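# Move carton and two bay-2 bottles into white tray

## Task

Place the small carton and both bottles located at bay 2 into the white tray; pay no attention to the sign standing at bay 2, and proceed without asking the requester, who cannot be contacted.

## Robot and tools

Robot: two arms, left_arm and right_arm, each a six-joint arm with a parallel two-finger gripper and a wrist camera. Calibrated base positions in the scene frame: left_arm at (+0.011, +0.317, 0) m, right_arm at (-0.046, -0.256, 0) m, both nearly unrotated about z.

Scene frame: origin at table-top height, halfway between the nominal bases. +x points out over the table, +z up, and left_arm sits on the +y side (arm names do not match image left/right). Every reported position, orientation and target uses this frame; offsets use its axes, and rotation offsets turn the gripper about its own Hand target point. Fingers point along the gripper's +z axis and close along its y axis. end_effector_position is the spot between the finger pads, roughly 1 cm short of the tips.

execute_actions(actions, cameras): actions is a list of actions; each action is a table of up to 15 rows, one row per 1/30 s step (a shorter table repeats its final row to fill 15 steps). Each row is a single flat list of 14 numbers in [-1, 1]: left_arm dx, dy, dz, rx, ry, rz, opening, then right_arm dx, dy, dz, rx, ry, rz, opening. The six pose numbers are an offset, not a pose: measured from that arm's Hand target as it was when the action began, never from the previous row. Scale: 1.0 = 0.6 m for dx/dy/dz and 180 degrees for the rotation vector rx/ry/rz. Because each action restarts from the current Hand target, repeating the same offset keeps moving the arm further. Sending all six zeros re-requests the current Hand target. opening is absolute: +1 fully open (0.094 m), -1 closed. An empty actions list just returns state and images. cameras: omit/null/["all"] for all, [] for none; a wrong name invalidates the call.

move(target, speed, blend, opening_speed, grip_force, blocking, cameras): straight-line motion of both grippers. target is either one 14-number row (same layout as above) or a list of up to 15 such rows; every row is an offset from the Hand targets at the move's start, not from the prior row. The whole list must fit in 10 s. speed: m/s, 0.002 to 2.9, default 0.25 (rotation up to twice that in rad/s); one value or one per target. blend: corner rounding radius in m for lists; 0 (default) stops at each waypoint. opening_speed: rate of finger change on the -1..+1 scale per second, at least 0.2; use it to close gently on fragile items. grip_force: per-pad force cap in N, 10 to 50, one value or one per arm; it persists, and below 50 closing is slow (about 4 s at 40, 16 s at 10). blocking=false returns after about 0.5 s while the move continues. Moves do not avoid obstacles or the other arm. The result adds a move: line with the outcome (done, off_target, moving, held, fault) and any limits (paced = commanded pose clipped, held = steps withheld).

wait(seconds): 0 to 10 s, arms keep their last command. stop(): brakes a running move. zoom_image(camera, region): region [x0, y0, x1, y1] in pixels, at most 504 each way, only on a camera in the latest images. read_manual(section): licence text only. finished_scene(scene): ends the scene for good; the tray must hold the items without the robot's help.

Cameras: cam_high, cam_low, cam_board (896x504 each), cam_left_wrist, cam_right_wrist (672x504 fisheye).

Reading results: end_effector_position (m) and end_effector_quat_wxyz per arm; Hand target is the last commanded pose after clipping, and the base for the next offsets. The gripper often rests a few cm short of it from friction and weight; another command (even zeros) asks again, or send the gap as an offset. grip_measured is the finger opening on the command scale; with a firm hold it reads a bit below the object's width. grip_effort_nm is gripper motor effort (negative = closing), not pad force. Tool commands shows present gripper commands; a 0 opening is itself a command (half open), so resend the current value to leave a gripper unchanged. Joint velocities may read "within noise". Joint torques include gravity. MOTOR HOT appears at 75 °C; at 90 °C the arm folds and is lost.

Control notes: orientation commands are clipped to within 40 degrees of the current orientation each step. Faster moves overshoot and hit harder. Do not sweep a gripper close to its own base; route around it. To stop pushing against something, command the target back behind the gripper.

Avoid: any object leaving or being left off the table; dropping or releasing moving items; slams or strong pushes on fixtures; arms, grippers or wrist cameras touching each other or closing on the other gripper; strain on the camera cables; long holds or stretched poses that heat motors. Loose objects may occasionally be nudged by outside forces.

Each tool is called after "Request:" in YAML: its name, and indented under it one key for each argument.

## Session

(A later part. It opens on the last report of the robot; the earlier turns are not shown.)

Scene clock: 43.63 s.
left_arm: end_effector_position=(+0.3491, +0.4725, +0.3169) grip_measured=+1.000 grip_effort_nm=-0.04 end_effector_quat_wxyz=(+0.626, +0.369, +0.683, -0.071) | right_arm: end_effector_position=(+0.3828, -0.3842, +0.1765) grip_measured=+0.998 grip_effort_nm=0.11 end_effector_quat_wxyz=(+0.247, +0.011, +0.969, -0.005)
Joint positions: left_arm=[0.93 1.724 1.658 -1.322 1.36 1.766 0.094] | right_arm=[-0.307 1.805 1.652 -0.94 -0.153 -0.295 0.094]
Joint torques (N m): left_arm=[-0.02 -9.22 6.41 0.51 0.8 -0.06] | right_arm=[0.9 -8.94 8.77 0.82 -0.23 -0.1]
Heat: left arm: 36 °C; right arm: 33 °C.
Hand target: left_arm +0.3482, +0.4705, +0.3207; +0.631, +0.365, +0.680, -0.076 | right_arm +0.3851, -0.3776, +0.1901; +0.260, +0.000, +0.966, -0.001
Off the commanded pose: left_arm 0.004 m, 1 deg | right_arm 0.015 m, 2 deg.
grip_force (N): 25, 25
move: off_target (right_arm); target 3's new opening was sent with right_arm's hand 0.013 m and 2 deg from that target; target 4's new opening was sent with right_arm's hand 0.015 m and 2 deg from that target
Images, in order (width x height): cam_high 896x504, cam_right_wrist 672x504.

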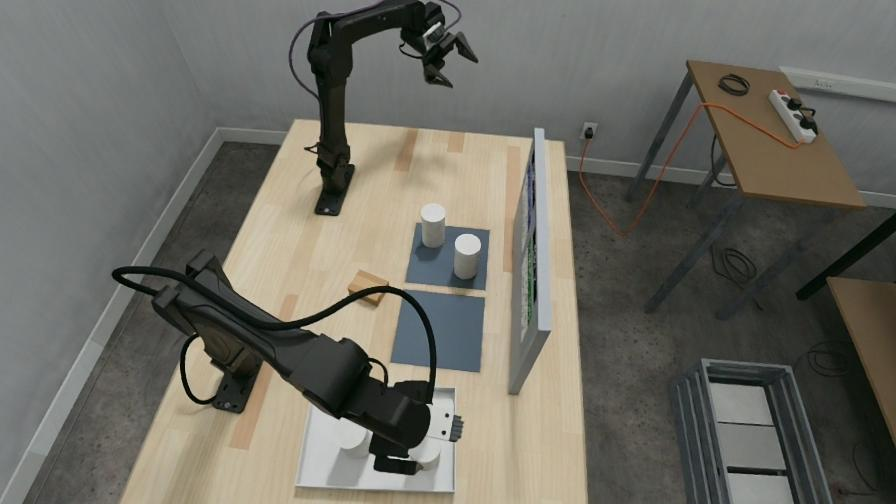

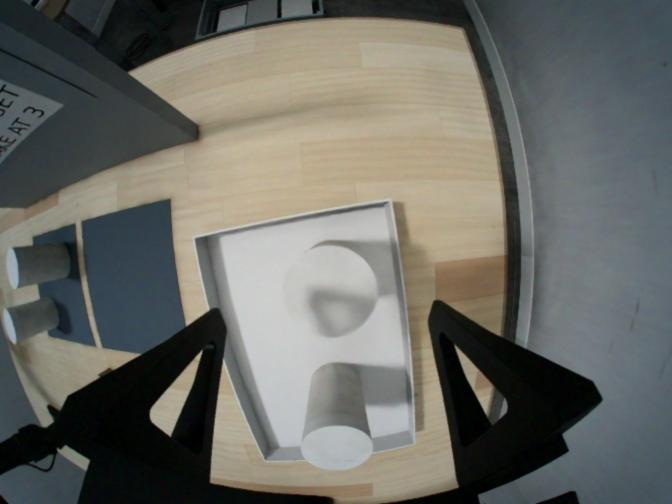

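Request:
move:
  target: [0,0,0,0,0,0,1,-0.30,0.563,0.0,0.0174,0.110,-0.0988,1]
  speed: 0.3
  cameras: ["cam_high","cam_right_wrist"]

Scene clock: 46.53 s.
left_arm: end_effector_position=(+0.3491, +0.4725, +0.3169) grip_measured=+1.000 grip_effort_nm=-0.04 end_effector_quat_wxyz=(+0.626, +0.369, +0.683, -0.071) | right_arm: end_effector_position=(+0.1999, -0.0383, +0.1903) grip_measured=+0.998 grip_effort_nm=0.10 end_effector_quat_wxyz=(+0.084, +0.147, +0.986, -0.003)
Joint positions: left_arm=[0.93 1.724 1.658 -1.322 1.36 1.766 0.094] | right_arm=[0.845 1.718 1.711 -1.47 0.14 1.088 0.094]
Joint torques (N m): left_arm=[-0.01 -9.22 6.39 0.5 0.8 -0.06] | right_arm=[-0.17 -4.45 8.43 0.07 0.29 0.16]
Heat: left arm: 36 °C; right arm: 33 °C.
Hand target: left_arm +0.3482, +0.4705, +0.3207; +0.631, +0.365, +0.680, -0.076 | right_arm +0.2050, -0.0397, +0.1901; +0.087, +0.155, +0.984, -0.015
Off the commanded pose: left_arm 0.004 m, 1 deg | right_arm 0.005 m, 2 deg.
grip_force (N): 25, 25
move: done
Images, in order (width x height): cam_high 896x504, cam_right_wrist 672x504.

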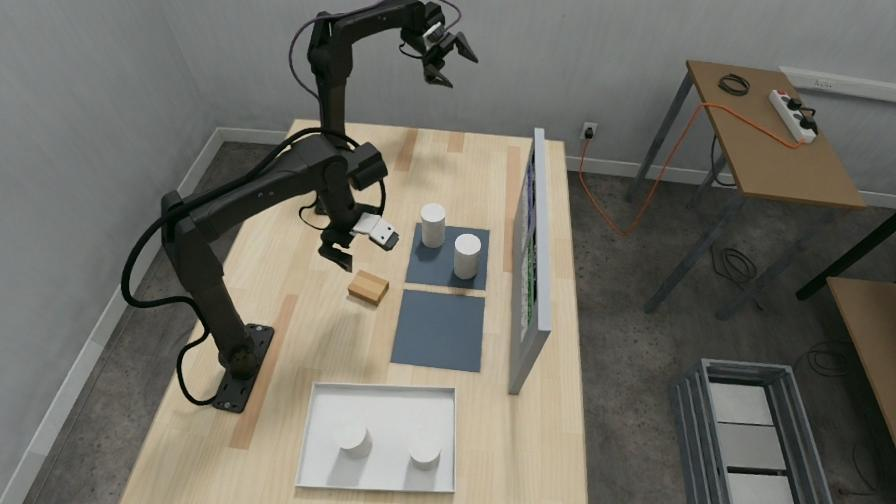

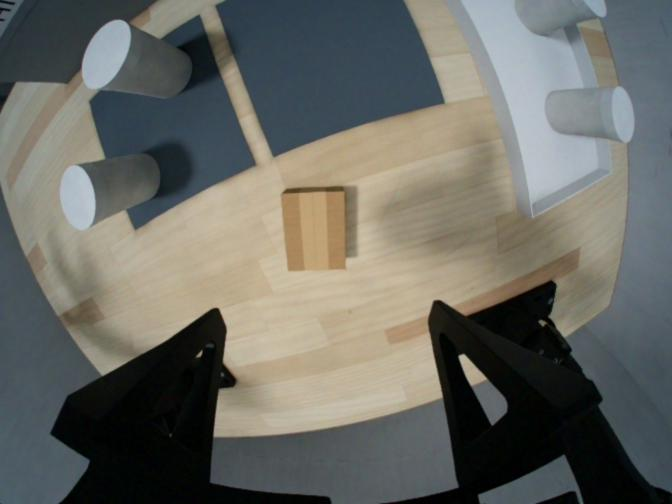

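Request:
move:
  target: [0,0,0,0,0,0,1,-0.003,0.016,-0.26,0,0,0,1]
  speed: 0.15
  cameras: ["cam_high","cam_right_wrist","cam_left_wrist"]

Request:
zoom_image:
  camera: "cam_left_wrist"
  region: [520, 150, 672, 290]

Scene clock: 49.03 s.
left_arm: end_effector_position=(+0.3491, +0.4725, +0.3169) grip_measured=+1.000 grip_effort_nm=-0.04 end_effector_quat_wxyz=(+0.626, +0.369, +0.683, -0.071) | right_arm: end_effector_position=(+0.2057, -0.0263, +0.0435) grip_measured=+0.998 grip_effort_nm=0.10 end_effector_quat_wxyz=(+0.087, +0.154, +0.984, +0.002)
Joint positions: left_arm=[0.93 1.724 1.658 -1.322 1.36 1.766 0.094] | right_arm=[0.858 1.789 1.203 -0.883 0.14 1.114 0.094]
Joint torques (N m): left_arm=[-0.01 -9.21 6.41 0.51 0.81 -0.06] | right_arm=[0.79 -5.46 4.79 0.29 0.25 0.14]
Heat: left arm: 36 °C; right arm: 33 °C.
Hand target: left_arm +0.3482, +0.4705, +0.3207; +0.631, +0.365, +0.680, -0.076 | right_arm +0.2033, -0.0302, +0.0341; +0.087, +0.156, +0.984, -0.015
Off the commanded pose: left_arm 0.004 m, 1 deg | right_arm 0.010 m, 2 deg.
grip_force (N): 25, 25
move: done
Images, in order (width x height): cam_high 896x504, cam_left_wrist 672x504, cam_right_wrist 672x504.

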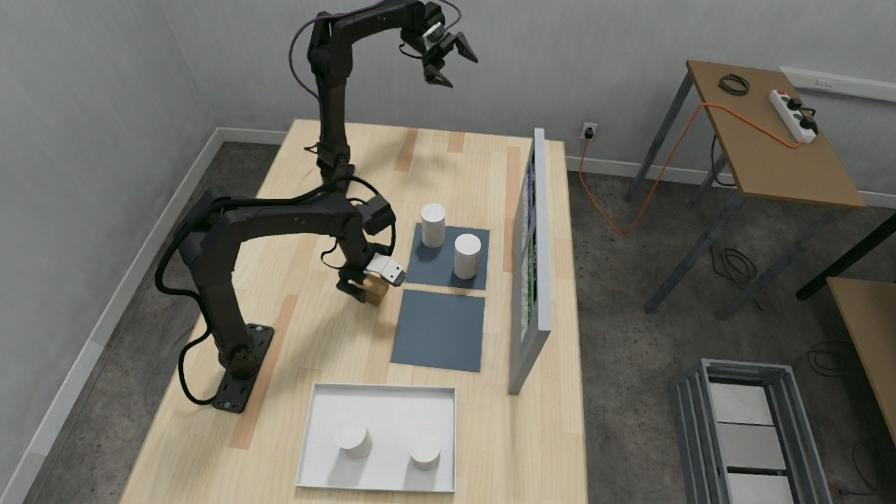

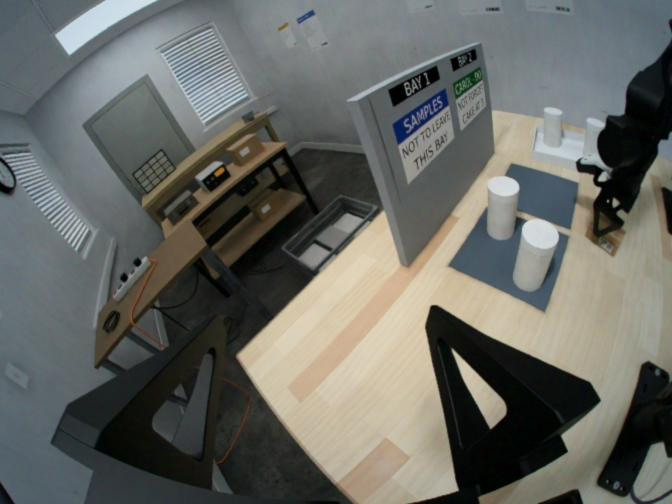

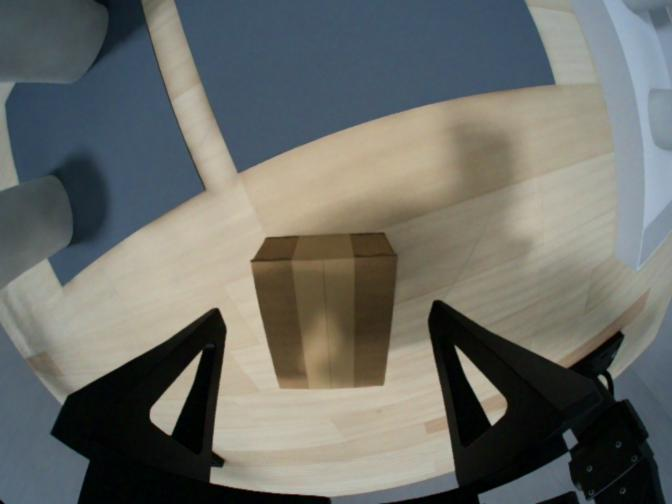

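Scaled by 3.316 from the camera's 672x504 image, which has a finer 960x720 frame.

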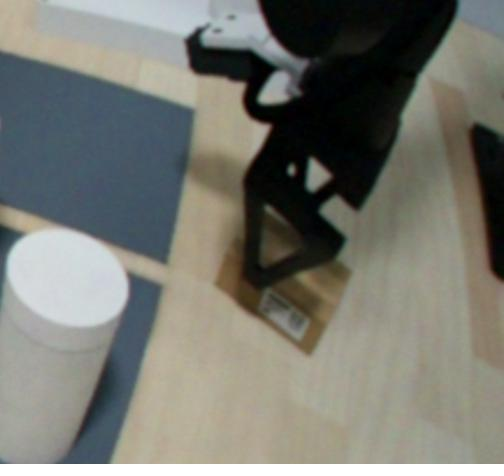

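Request:
move:
  target:
    - [0,0,0,0,0,0,1,0,0,-0.033,0,0,0,1]
    - [0,0,0,0,0,0,1,0,0,-0.033,0,0,0,0.2]
  speed: 0.1
  grip_force: 15
  opening_speed: 0.3
  cameras: ["cam_right_wrist","cam_left_wrist"]

Scene clock: 54.43 s.
left_arm: end_effector_position=(+0.3491, +0.4725, +0.3169) grip_measured=+1.000 grip_effort_nm=-0.04 end_effector_quat_wxyz=(+0.626, +0.369, +0.683, -0.071) | right_arm: end_effector_position=(+0.2070, -0.0249, +0.0257) grip_measured=+0.276 grip_effort_nm=-0.36 end_effector_quat_wxyz=(+0.088, +0.155, +0.984, +0.005)
Joint positions: left_arm=[0.93 1.724 1.658 -1.322 1.36 1.766 0.094] | right_arm=[0.858 1.815 1.159 -0.806 0.14 1.114 0.06]
Joint velocities: left_arm=[within noise] | right_arm=[0.017 -0.046 -0.002 0.007 0.037 0.007 -0.001]
Joint torques (N m): left_arm=[0.01 -9.21 6.39 0.5 0.81 -0.06] | right_arm=[0.79 -5.29 4.49 0.31 0.25 0.2]
Heat: left arm: 36 °C; right arm: 33 °C.
Hand target: left_arm +0.3482, +0.4705, +0.3207; +0.631, +0.365, +0.680, -0.076 | right_arm +0.2033, -0.0301, +0.0144; +0.087, +0.156, +0.984, -0.015
Off the commanded pose: left_arm 0.004 m, 1 deg | right_arm 0.013 m, 2 deg.
grip_force (N): 15, 15
move: off_target (right_arm); target 2's new opening was sent with right_arm's hand 0.013 m and 2 deg from that target
Images, in order (width x height): cam_left_wrist 672x504, cam_right_wrist 672x504.

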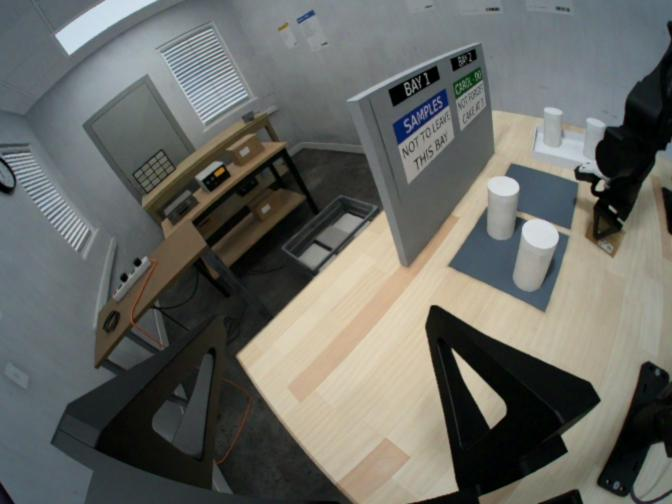

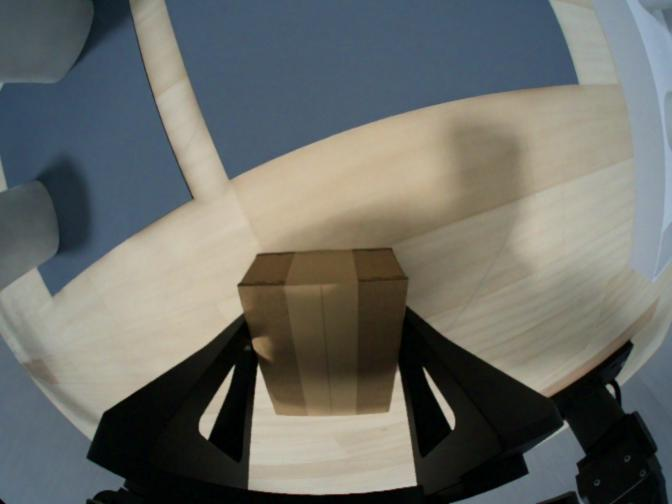

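Request:
move:
  target:
    - [0,0,0,0,0,0,1,0,0,0,0,0,0,0.9]
    - [0,0,0,0,0,0,1,0.0,0,0.01,-0.0485,-0.1595,-0.003,0.9]
    - [0,0,0,0,0,0,1,0,0,0.003,-0.0485,-0.1595,-0.003,0.9]
    - [0,0,0,0,0,0,1,0,0,0.003,-0.0485,-0.1595,-0.003,0.2]
  speed: 0.15
  opening_speed: 0.5
  grip_force: 20
  cameras: ["cam_right_wrist","cam_board"]

Scene clock: 64.17 s.
left_arm: end_effector_position=(+0.3491, +0.4725, +0.3169) grip_measured=+1.000 grip_effort_nm=-0.04 end_effector_quat_wxyz=(+0.626, +0.369, +0.683, -0.071) | right_arm: end_effector_position=(+0.2043, -0.0236, +0.0193) grip_measured=+0.275 grip_effort_nm=-0.46 end_effector_quat_wxyz=(+0.329, +0.152, +0.931, -0.038)
Joint positions: left_arm=[0.93 1.724 1.658 -1.322 1.36 1.766 0.094] | right_arm=[1.121 1.804 0.945 -0.538 0.656 1.337 0.06]
Joint torques (N m): left_arm=[-0.01 -9.21 6.39 0.5 0.81 -0.06] | right_arm=[0.53 -5.93 4.05 0.41 0.65 0.18]
Heat: left arm: 36 °C; right arm: 33 °C.
Hand target: left_arm +0.3482, +0.4705, +0.3207; +0.631, +0.365, +0.680, -0.076 | right_arm +0.2033, -0.0301, +0.0162; +0.340, +0.152, +0.927, -0.050
Off the commanded pose: left_arm 0.004 m, 1 deg | right_arm 0.007 m, 2 deg.
grip_force (N): 20, 20
move: done
Images, in order (width x height): cam_board 896x504, cam_right_wrist 672x504.

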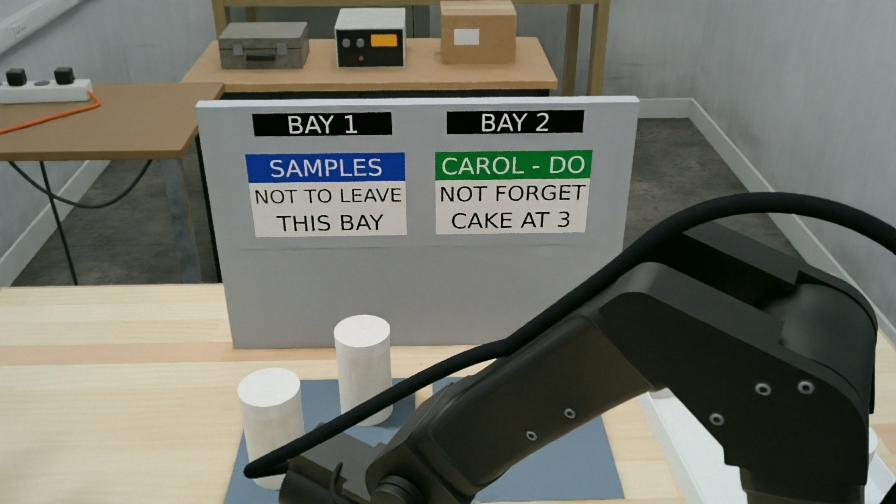

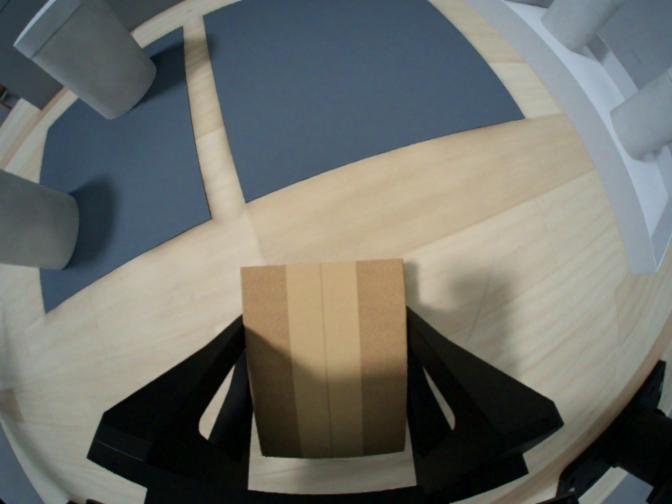

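Request:
move:
  target:
    - [0,0,0,0,0,0,1,0,0,0.28,0,0,0,0.2]
    - [0,0,0,0,0,0,1,0.1845,-0.4865,0.28,0,0,-0.402,0.2]
  blend: [0.03,0]
  speed: 0.25

Scene clock: 68.67 s.
left_arm: end_effector_position=(+0.3491, +0.4725, +0.3169) grip_measured=+1.000 grip_effort_nm=-0.04 end_effector_quat_wxyz=(+0.626, +0.369, +0.683, -0.071) | right_arm: end_effector_position=(+0.3109, -0.3192, +0.1847) grip_measured=+0.274 grip_effort_nm=-0.48 end_effector_quat_wxyz=(+0.242, +0.671, +0.663, -0.227)
Joint positions: left_arm=[0.93 1.724 1.658 -1.322 1.36 1.766 0.094] | right_arm=[0.183 1.932 1.811 -1.537 0.671 1.75 0.06]
Joint torques (N m): left_arm=[-0.01 -9.22 6.39 0.5 0.8 -0.06] | right_arm=[0.09 -6.02 8.18 -0.26 0.61 0.14]
Heat: left arm: 36 °C; right arm: 33 °C.
Hand target: left_arm +0.3482, +0.4705, +0.3207; +0.631, +0.365, +0.680, -0.076 | right_arm +0.3140, -0.3220, +0.1841; +0.245, +0.670, +0.658, -0.241
Off the commanded pose: left_arm 0.004 m, 1 deg | right_arm 0.004 m, 2 deg.
grip_force (N): 20, 20
move: done

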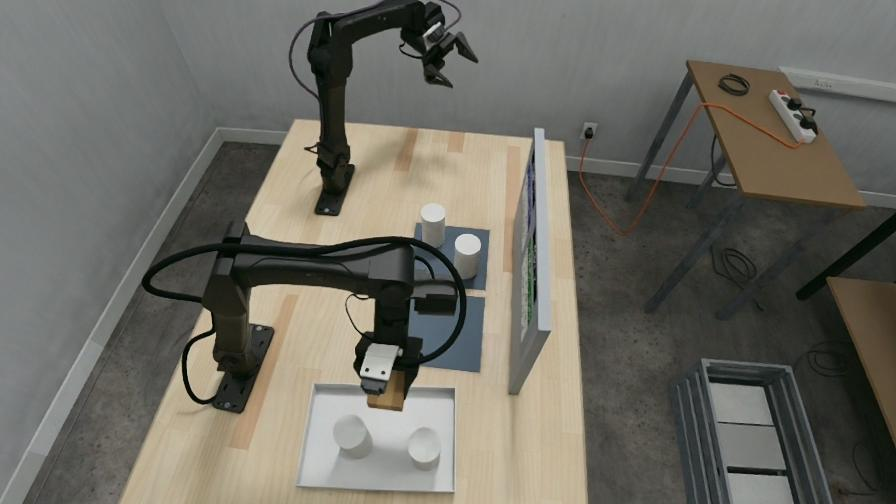

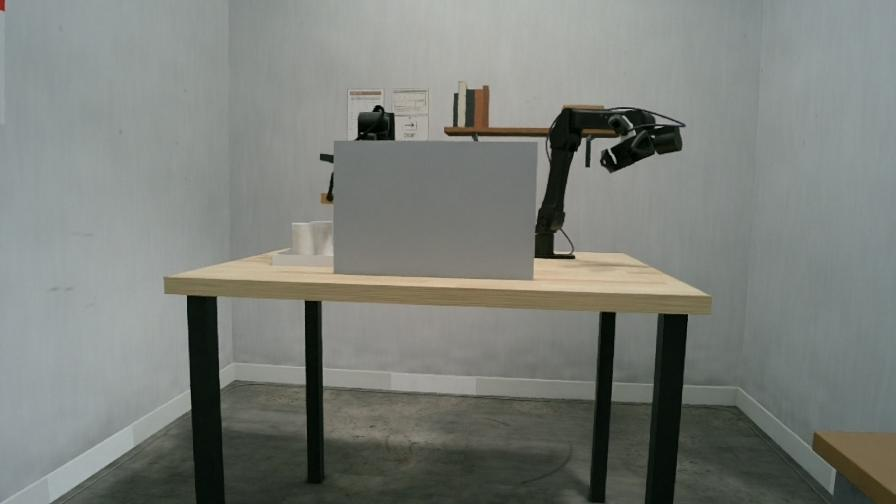

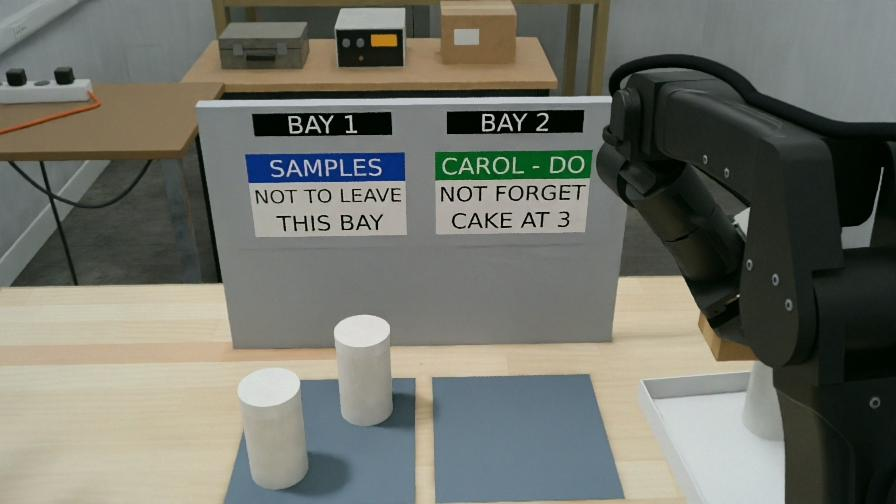

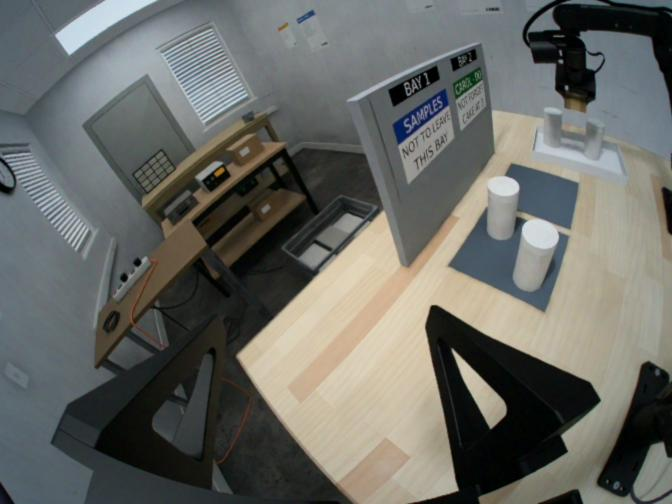

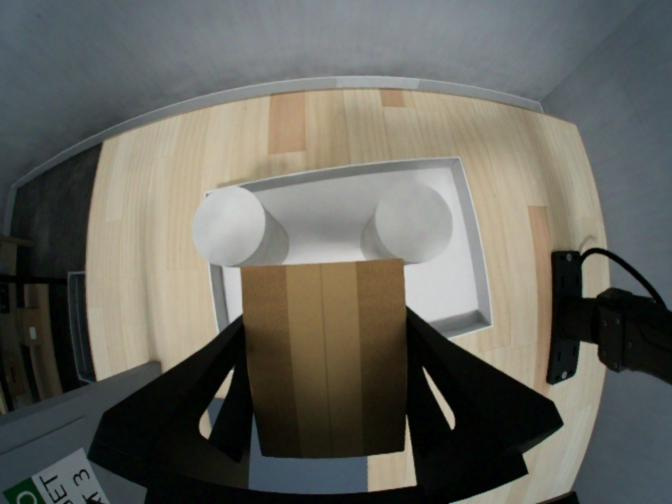

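Request:
move:
  target: [0,0,0,0,0,0,1,0.005,0.0,-0.217,0,0,0,0.2]
  speed: 0.12
  cameras: ["cam_high","cam_left_wrist","cam_right_wrist"]

Request:
zoom_image:
  camera: "cam_high"
  region: [280, 330, 480, 504]

Scene clock: 71.30 s.
left_arm: end_effector_position=(+0.3491, +0.4725, +0.3169) grip_measured=+1.000 grip_effort_nm=-0.04 end_effector_quat_wxyz=(+0.626, +0.369, +0.683, -0.071) | right_arm: end_effector_position=(+0.3212, -0.3178, +0.0630) grip_measured=+0.274 grip_effort_nm=-0.48 end_effector_quat_wxyz=(+0.245, +0.674, +0.660, -0.223)
Joint positions: left_arm=[0.93 1.724 1.658 -1.322 1.36 1.766 0.094] | right_arm=[0.183 2.016 1.441 -1.072 0.671 1.753 0.06]
Joint torques (N m): left_arm=[-0.01 -9.22 6.41 0.5 0.8 -0.06] | right_arm=[-0.17 -6.61 4.63 -0.07 0.55 0.07]
Heat: left arm: 36 °C; right arm: 33 °C.
Hand target: left_arm +0.3482, +0.4705, +0.3207; +0.631, +0.365, +0.680, -0.076 | right_arm +0.3170, -0.3220, +0.0539; +0.245, +0.670, +0.658, -0.241
Off the commanded pose: left_arm 0.004 m, 1 deg | right_arm 0.011 m, 2 deg.
grip_force (N): 20, 20
move: off_target (right_arm)
Images, in order (width x height): cam_high 896x504, cam_left_wrist 672x504, cam_right_wrist 672x504.

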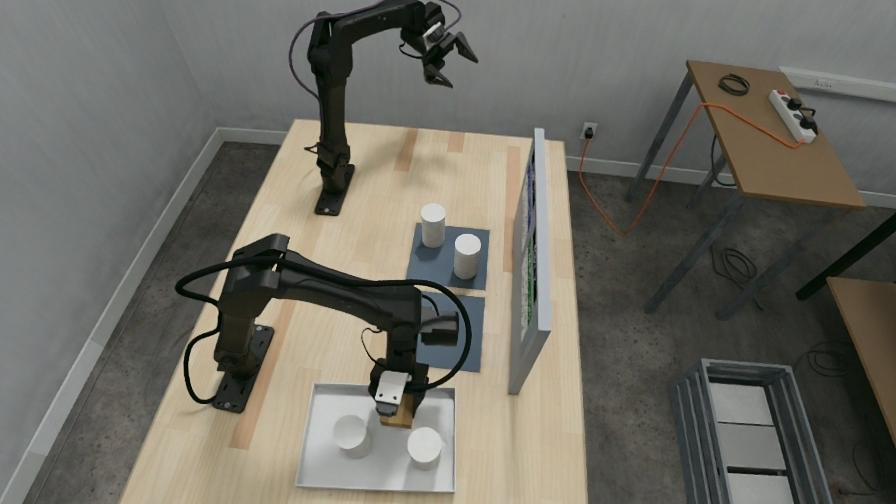

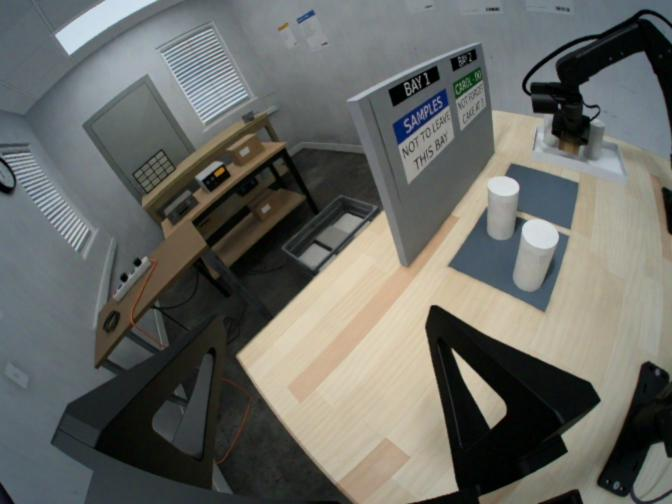

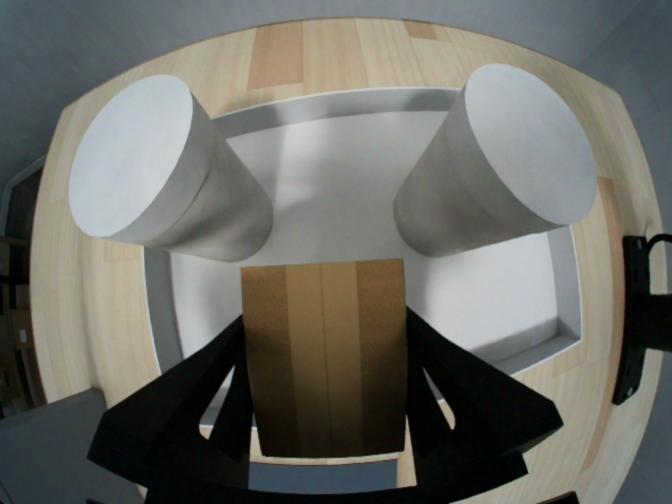

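Scaled by 2.520 from the camera's 896x504 image, which has a finer 1280x720 frame.

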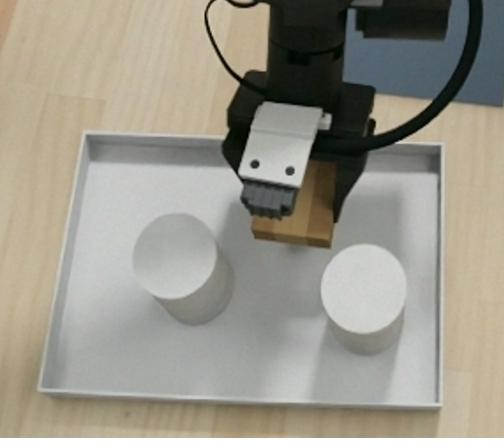

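Request:
move:
  target:
    - [0,0,0,0,0,0,1,-0.008,-0.022,0,0,0,0,0.2]
    - [0,0,0,0,0,0,1,-0.008,-0.022,-0.053,0,0,0,0.2]
  speed: [0.1,0.06]
  cameras: ["cam_high","cam_right_wrist"]

Request:
zoom_image:
  camera: "cam_high"
  region: [280, 330, 480, 504]

Scene clock: 75.00 s.
left_arm: end_effector_position=(+0.3491, +0.4725, +0.3169) grip_measured=+1.000 grip_effort_nm=-0.04 end_effector_quat_wxyz=(+0.626, +0.369, +0.683, -0.071) | right_arm: end_effector_position=(+0.3188, -0.3292, +0.0323) grip_measured=+0.274 grip_effort_nm=-0.48 end_effector_quat_wxyz=(+0.248, +0.679, +0.656, -0.217)
Joint positions: left_arm=[0.93 1.724 1.658 -1.322 1.36 1.766 0.094] | right_arm=[0.152 2.035 1.338 -0.918 0.671 1.725 0.06]
Joint torques (N m): left_arm=[-0.01 -9.21 6.41 0.51 0.81 -0.06] | right_arm=[-0.55 -6.34 4.37 0.03 0.62 -0.1]
Heat: left arm: 36 °C; right arm: 33 °C.
Hand target: left_arm +0.3482, +0.4705, +0.3207; +0.631, +0.365, +0.680, -0.076 | right_arm +0.3122, -0.3352, +0.0221; +0.245, +0.670, +0.658, -0.241
Off the commanded pose: left_arm 0.004 m, 1 deg | right_arm 0.014 m, 3 deg.
grip_force (N): 20, 20
move: off_target (right_arm)
Images, in order (width x height): cam_high 896x504, cam_right_wrist 672x504.

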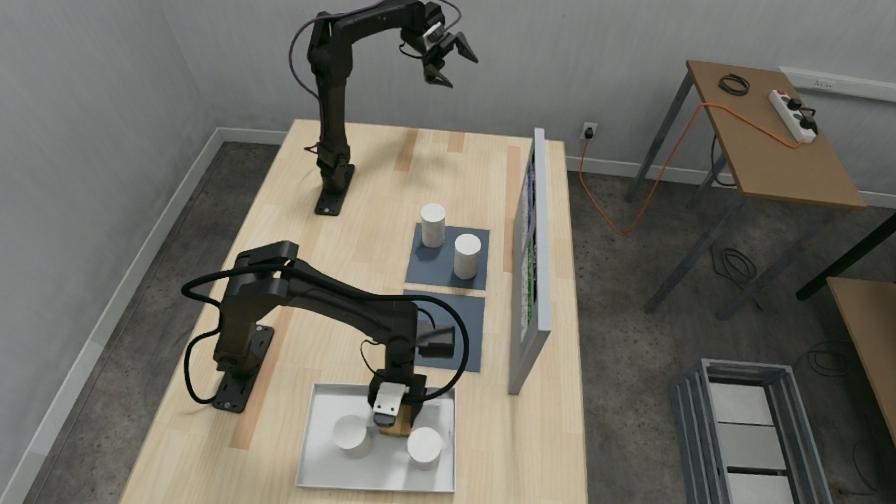

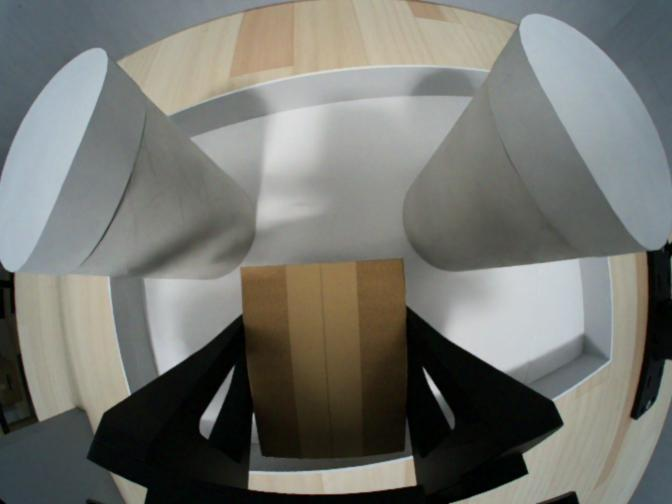

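Scaled by 2.520 from the camera's 896x504 image, which has a finer 1280x720 frame.

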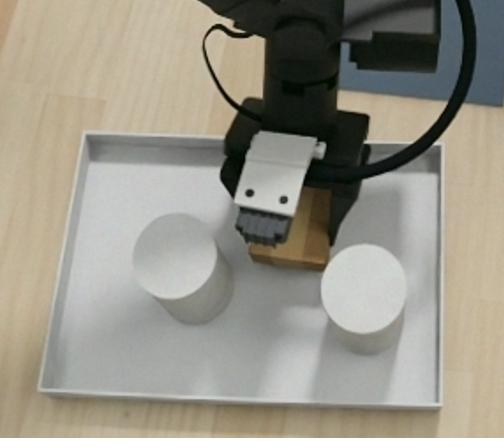

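Request:
move:
  target:
    - [0,0,0,0,0,0,1,-0.004,0.002,-0.015,0,0,0,0.2]
    - [0,0,0,0,0,0,1,-0.004,0.002,-0.022,0,0,0,0.2]
  speed: 0.05
  cameras: ["cam_high","cam_right_wrist"]

Scene clock: 76.63 s.
left_arm: end_effector_position=(+0.3491, +0.4725, +0.3169) grip_measured=+1.000 grip_effort_nm=-0.04 end_effector_quat_wxyz=(+0.626, +0.369, +0.683, -0.071) | right_arm: end_effector_position=(+0.3171, -0.3296, +0.0211) grip_measured=+0.274 grip_effort_nm=-0.48 end_effector_quat_wxyz=(+0.249, +0.679, +0.656, -0.218)
Joint positions: left_arm=[0.93 1.724 1.658 -1.322 1.36 1.766 0.094] | right_arm=[0.152 2.049 1.309 -0.875 0.673 1.725 0.06]
Joint torques (N m): left_arm=[-0.02 -9.22 6.39 0.5 0.81 -0.06] | right_arm=[-0.12 -6.3 3.84 0.02 0.61 -0.04]
Heat: left arm: 36 °C; right arm: 33 °C.
Hand target: left_arm +0.3482, +0.4705, +0.3207; +0.631, +0.365, +0.680, -0.076 | right_arm +0.3098, -0.3339, +0.0089; +0.245, +0.670, +0.658, -0.241
Off the commanded pose: left_arm 0.004 m, 1 deg | right_arm 0.015 m, 3 deg.
grip_force (N): 20, 20
move: off_target (right_arm)
Images, in order (width x height): cam_high 896x504, cam_right_wrist 672x504.

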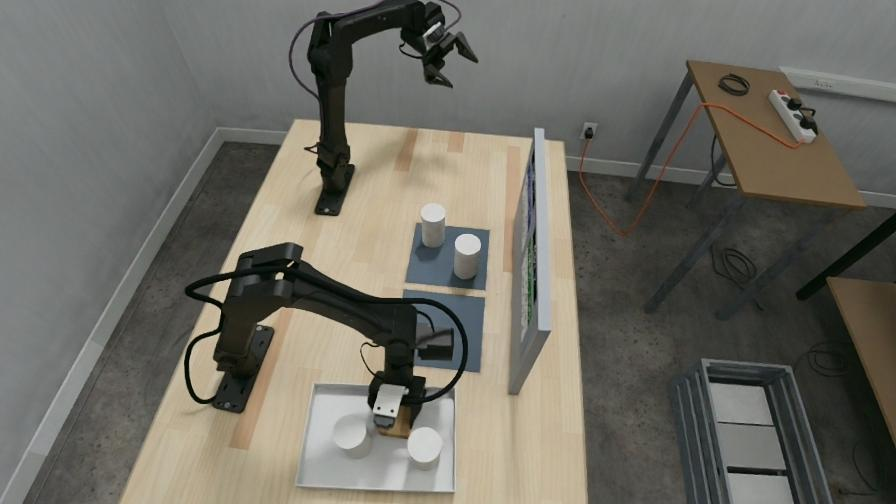

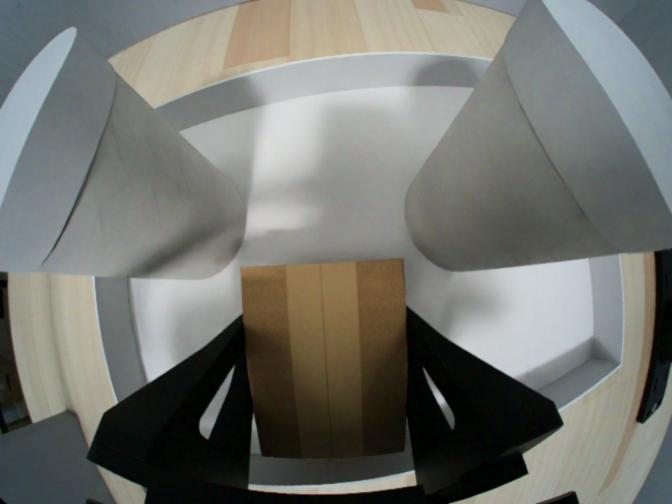

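Request:
move:
  target:
    - [0,0,0,0,0,0,1,0,0,-0.003,0,0,0,0.2]
    - [0,0,0,0,0,0,1,0,0,-0.003,0,0,0,0.5]
    - [0,0,0,0,0,0,1,0,0.06,0.12,0,0,0,0.5]
    - [0,0,0,0,0,0,1,-0.03,0.2,0.3,0,0,0,0.5]
  speed: [0.05,0.05,0.12,0.25]
  opening_speed: 0.4
  blend: [0,0,0.02,0]

Request:
zoom_image:
  camera: "cam_high"
  region: [280, 330, 480, 504]

Scene clock: 80.73 s.
left_arm: end_effector_position=(+0.3491, +0.4725, +0.3169) grip_measured=+1.000 grip_effort_nm=-0.04 end_effector_quat_wxyz=(+0.626, +0.369, +0.683, -0.071) | right_arm: end_effector_position=(+0.2932, -0.2123, +0.1801) grip_measured=+0.498 grip_effort_nm=0.10 end_effector_quat_wxyz=(+0.277, +0.648, +0.691, -0.162)
Joint positions: left_arm=[0.93 1.724 1.658 -1.322 1.36 1.766 0.094] | right_arm=[0.494 1.876 1.725 -1.54 0.644 1.994 0.07]
Joint torques (N m): left_arm=[-0.02 -9.21 6.41 0.5 0.8 -0.06] | right_arm=[0.18 -8.34 7.08 -0.36 0.39 0.1]
Heat: left arm: 36 °C; right arm: 33 °C.
Hand target: left_arm +0.3482, +0.4705, +0.3207; +0.631, +0.365, +0.680, -0.076 | right_arm +0.2918, -0.2140, +0.1888; +0.245, +0.670, +0.658, -0.241
Off the commanded pose: left_arm 0.004 m, 1 deg | right_arm 0.009 m, 11 deg.
joint sent to its limit (right arm) — joint 4 (wrist pitch), lower limit. The joint targets are off in orientation, not in position.
grip_force (N): 20, 20
move: off_target (right_arm); target 2's new opening was sent with right_arm's hand 0.016 m and 3 deg from that target

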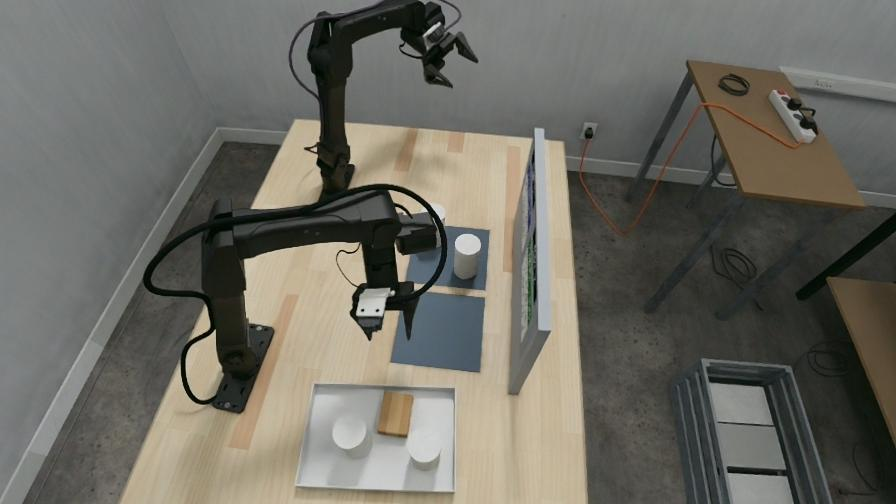

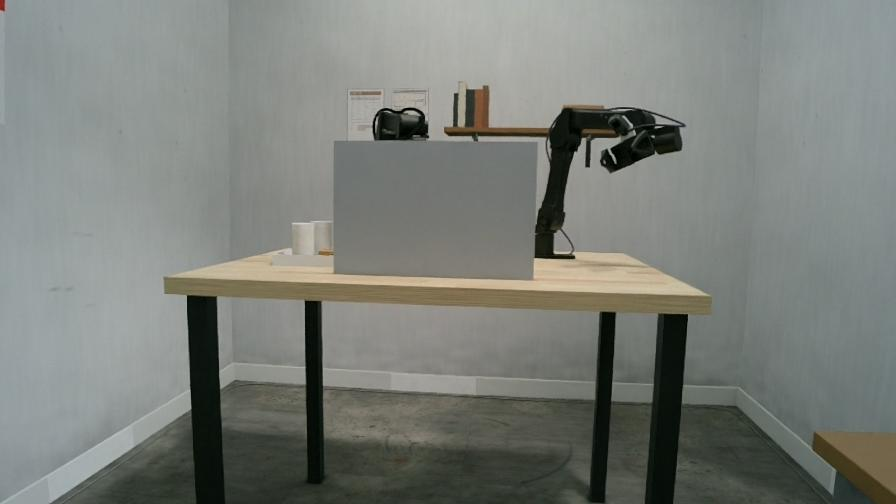

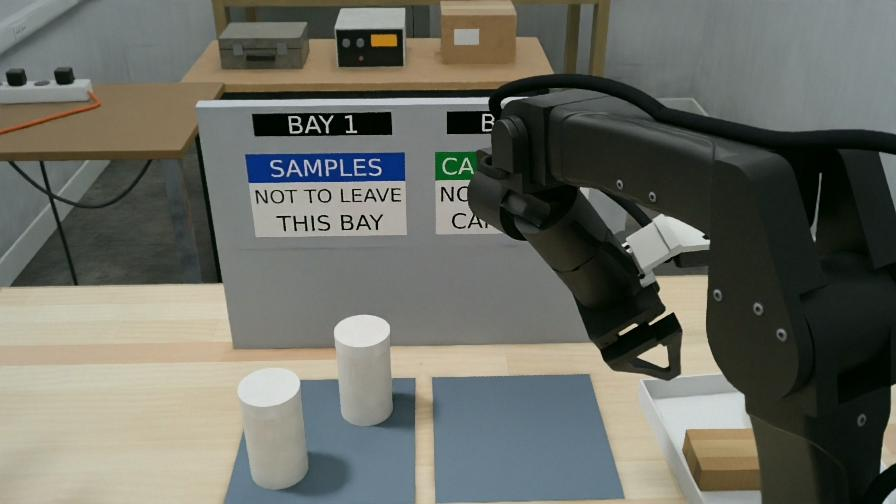

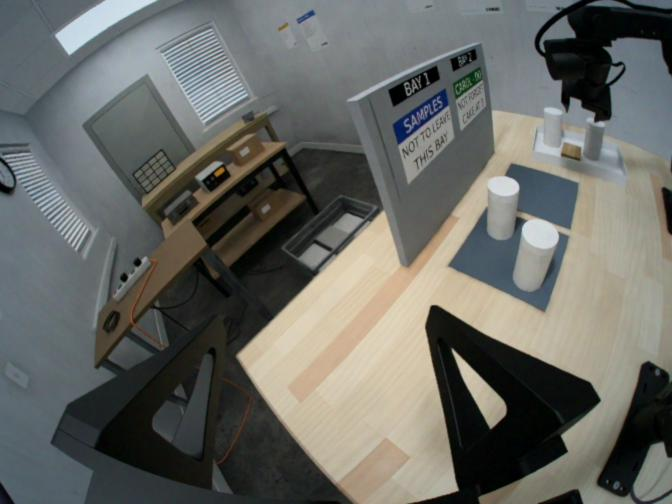

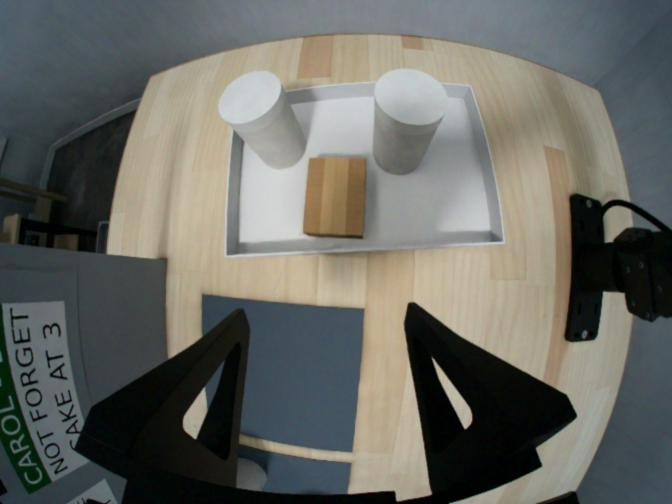

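Scaled by 2.520 from the camera's 896x504 image, which has a finer 1280x720 frame.

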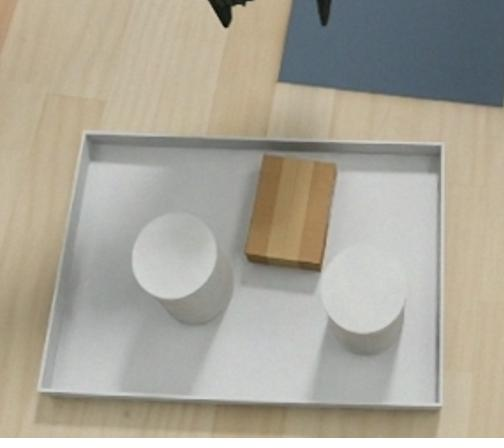

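All in the tray.

Request:
finished_scene:

The scene is finished: the task was done.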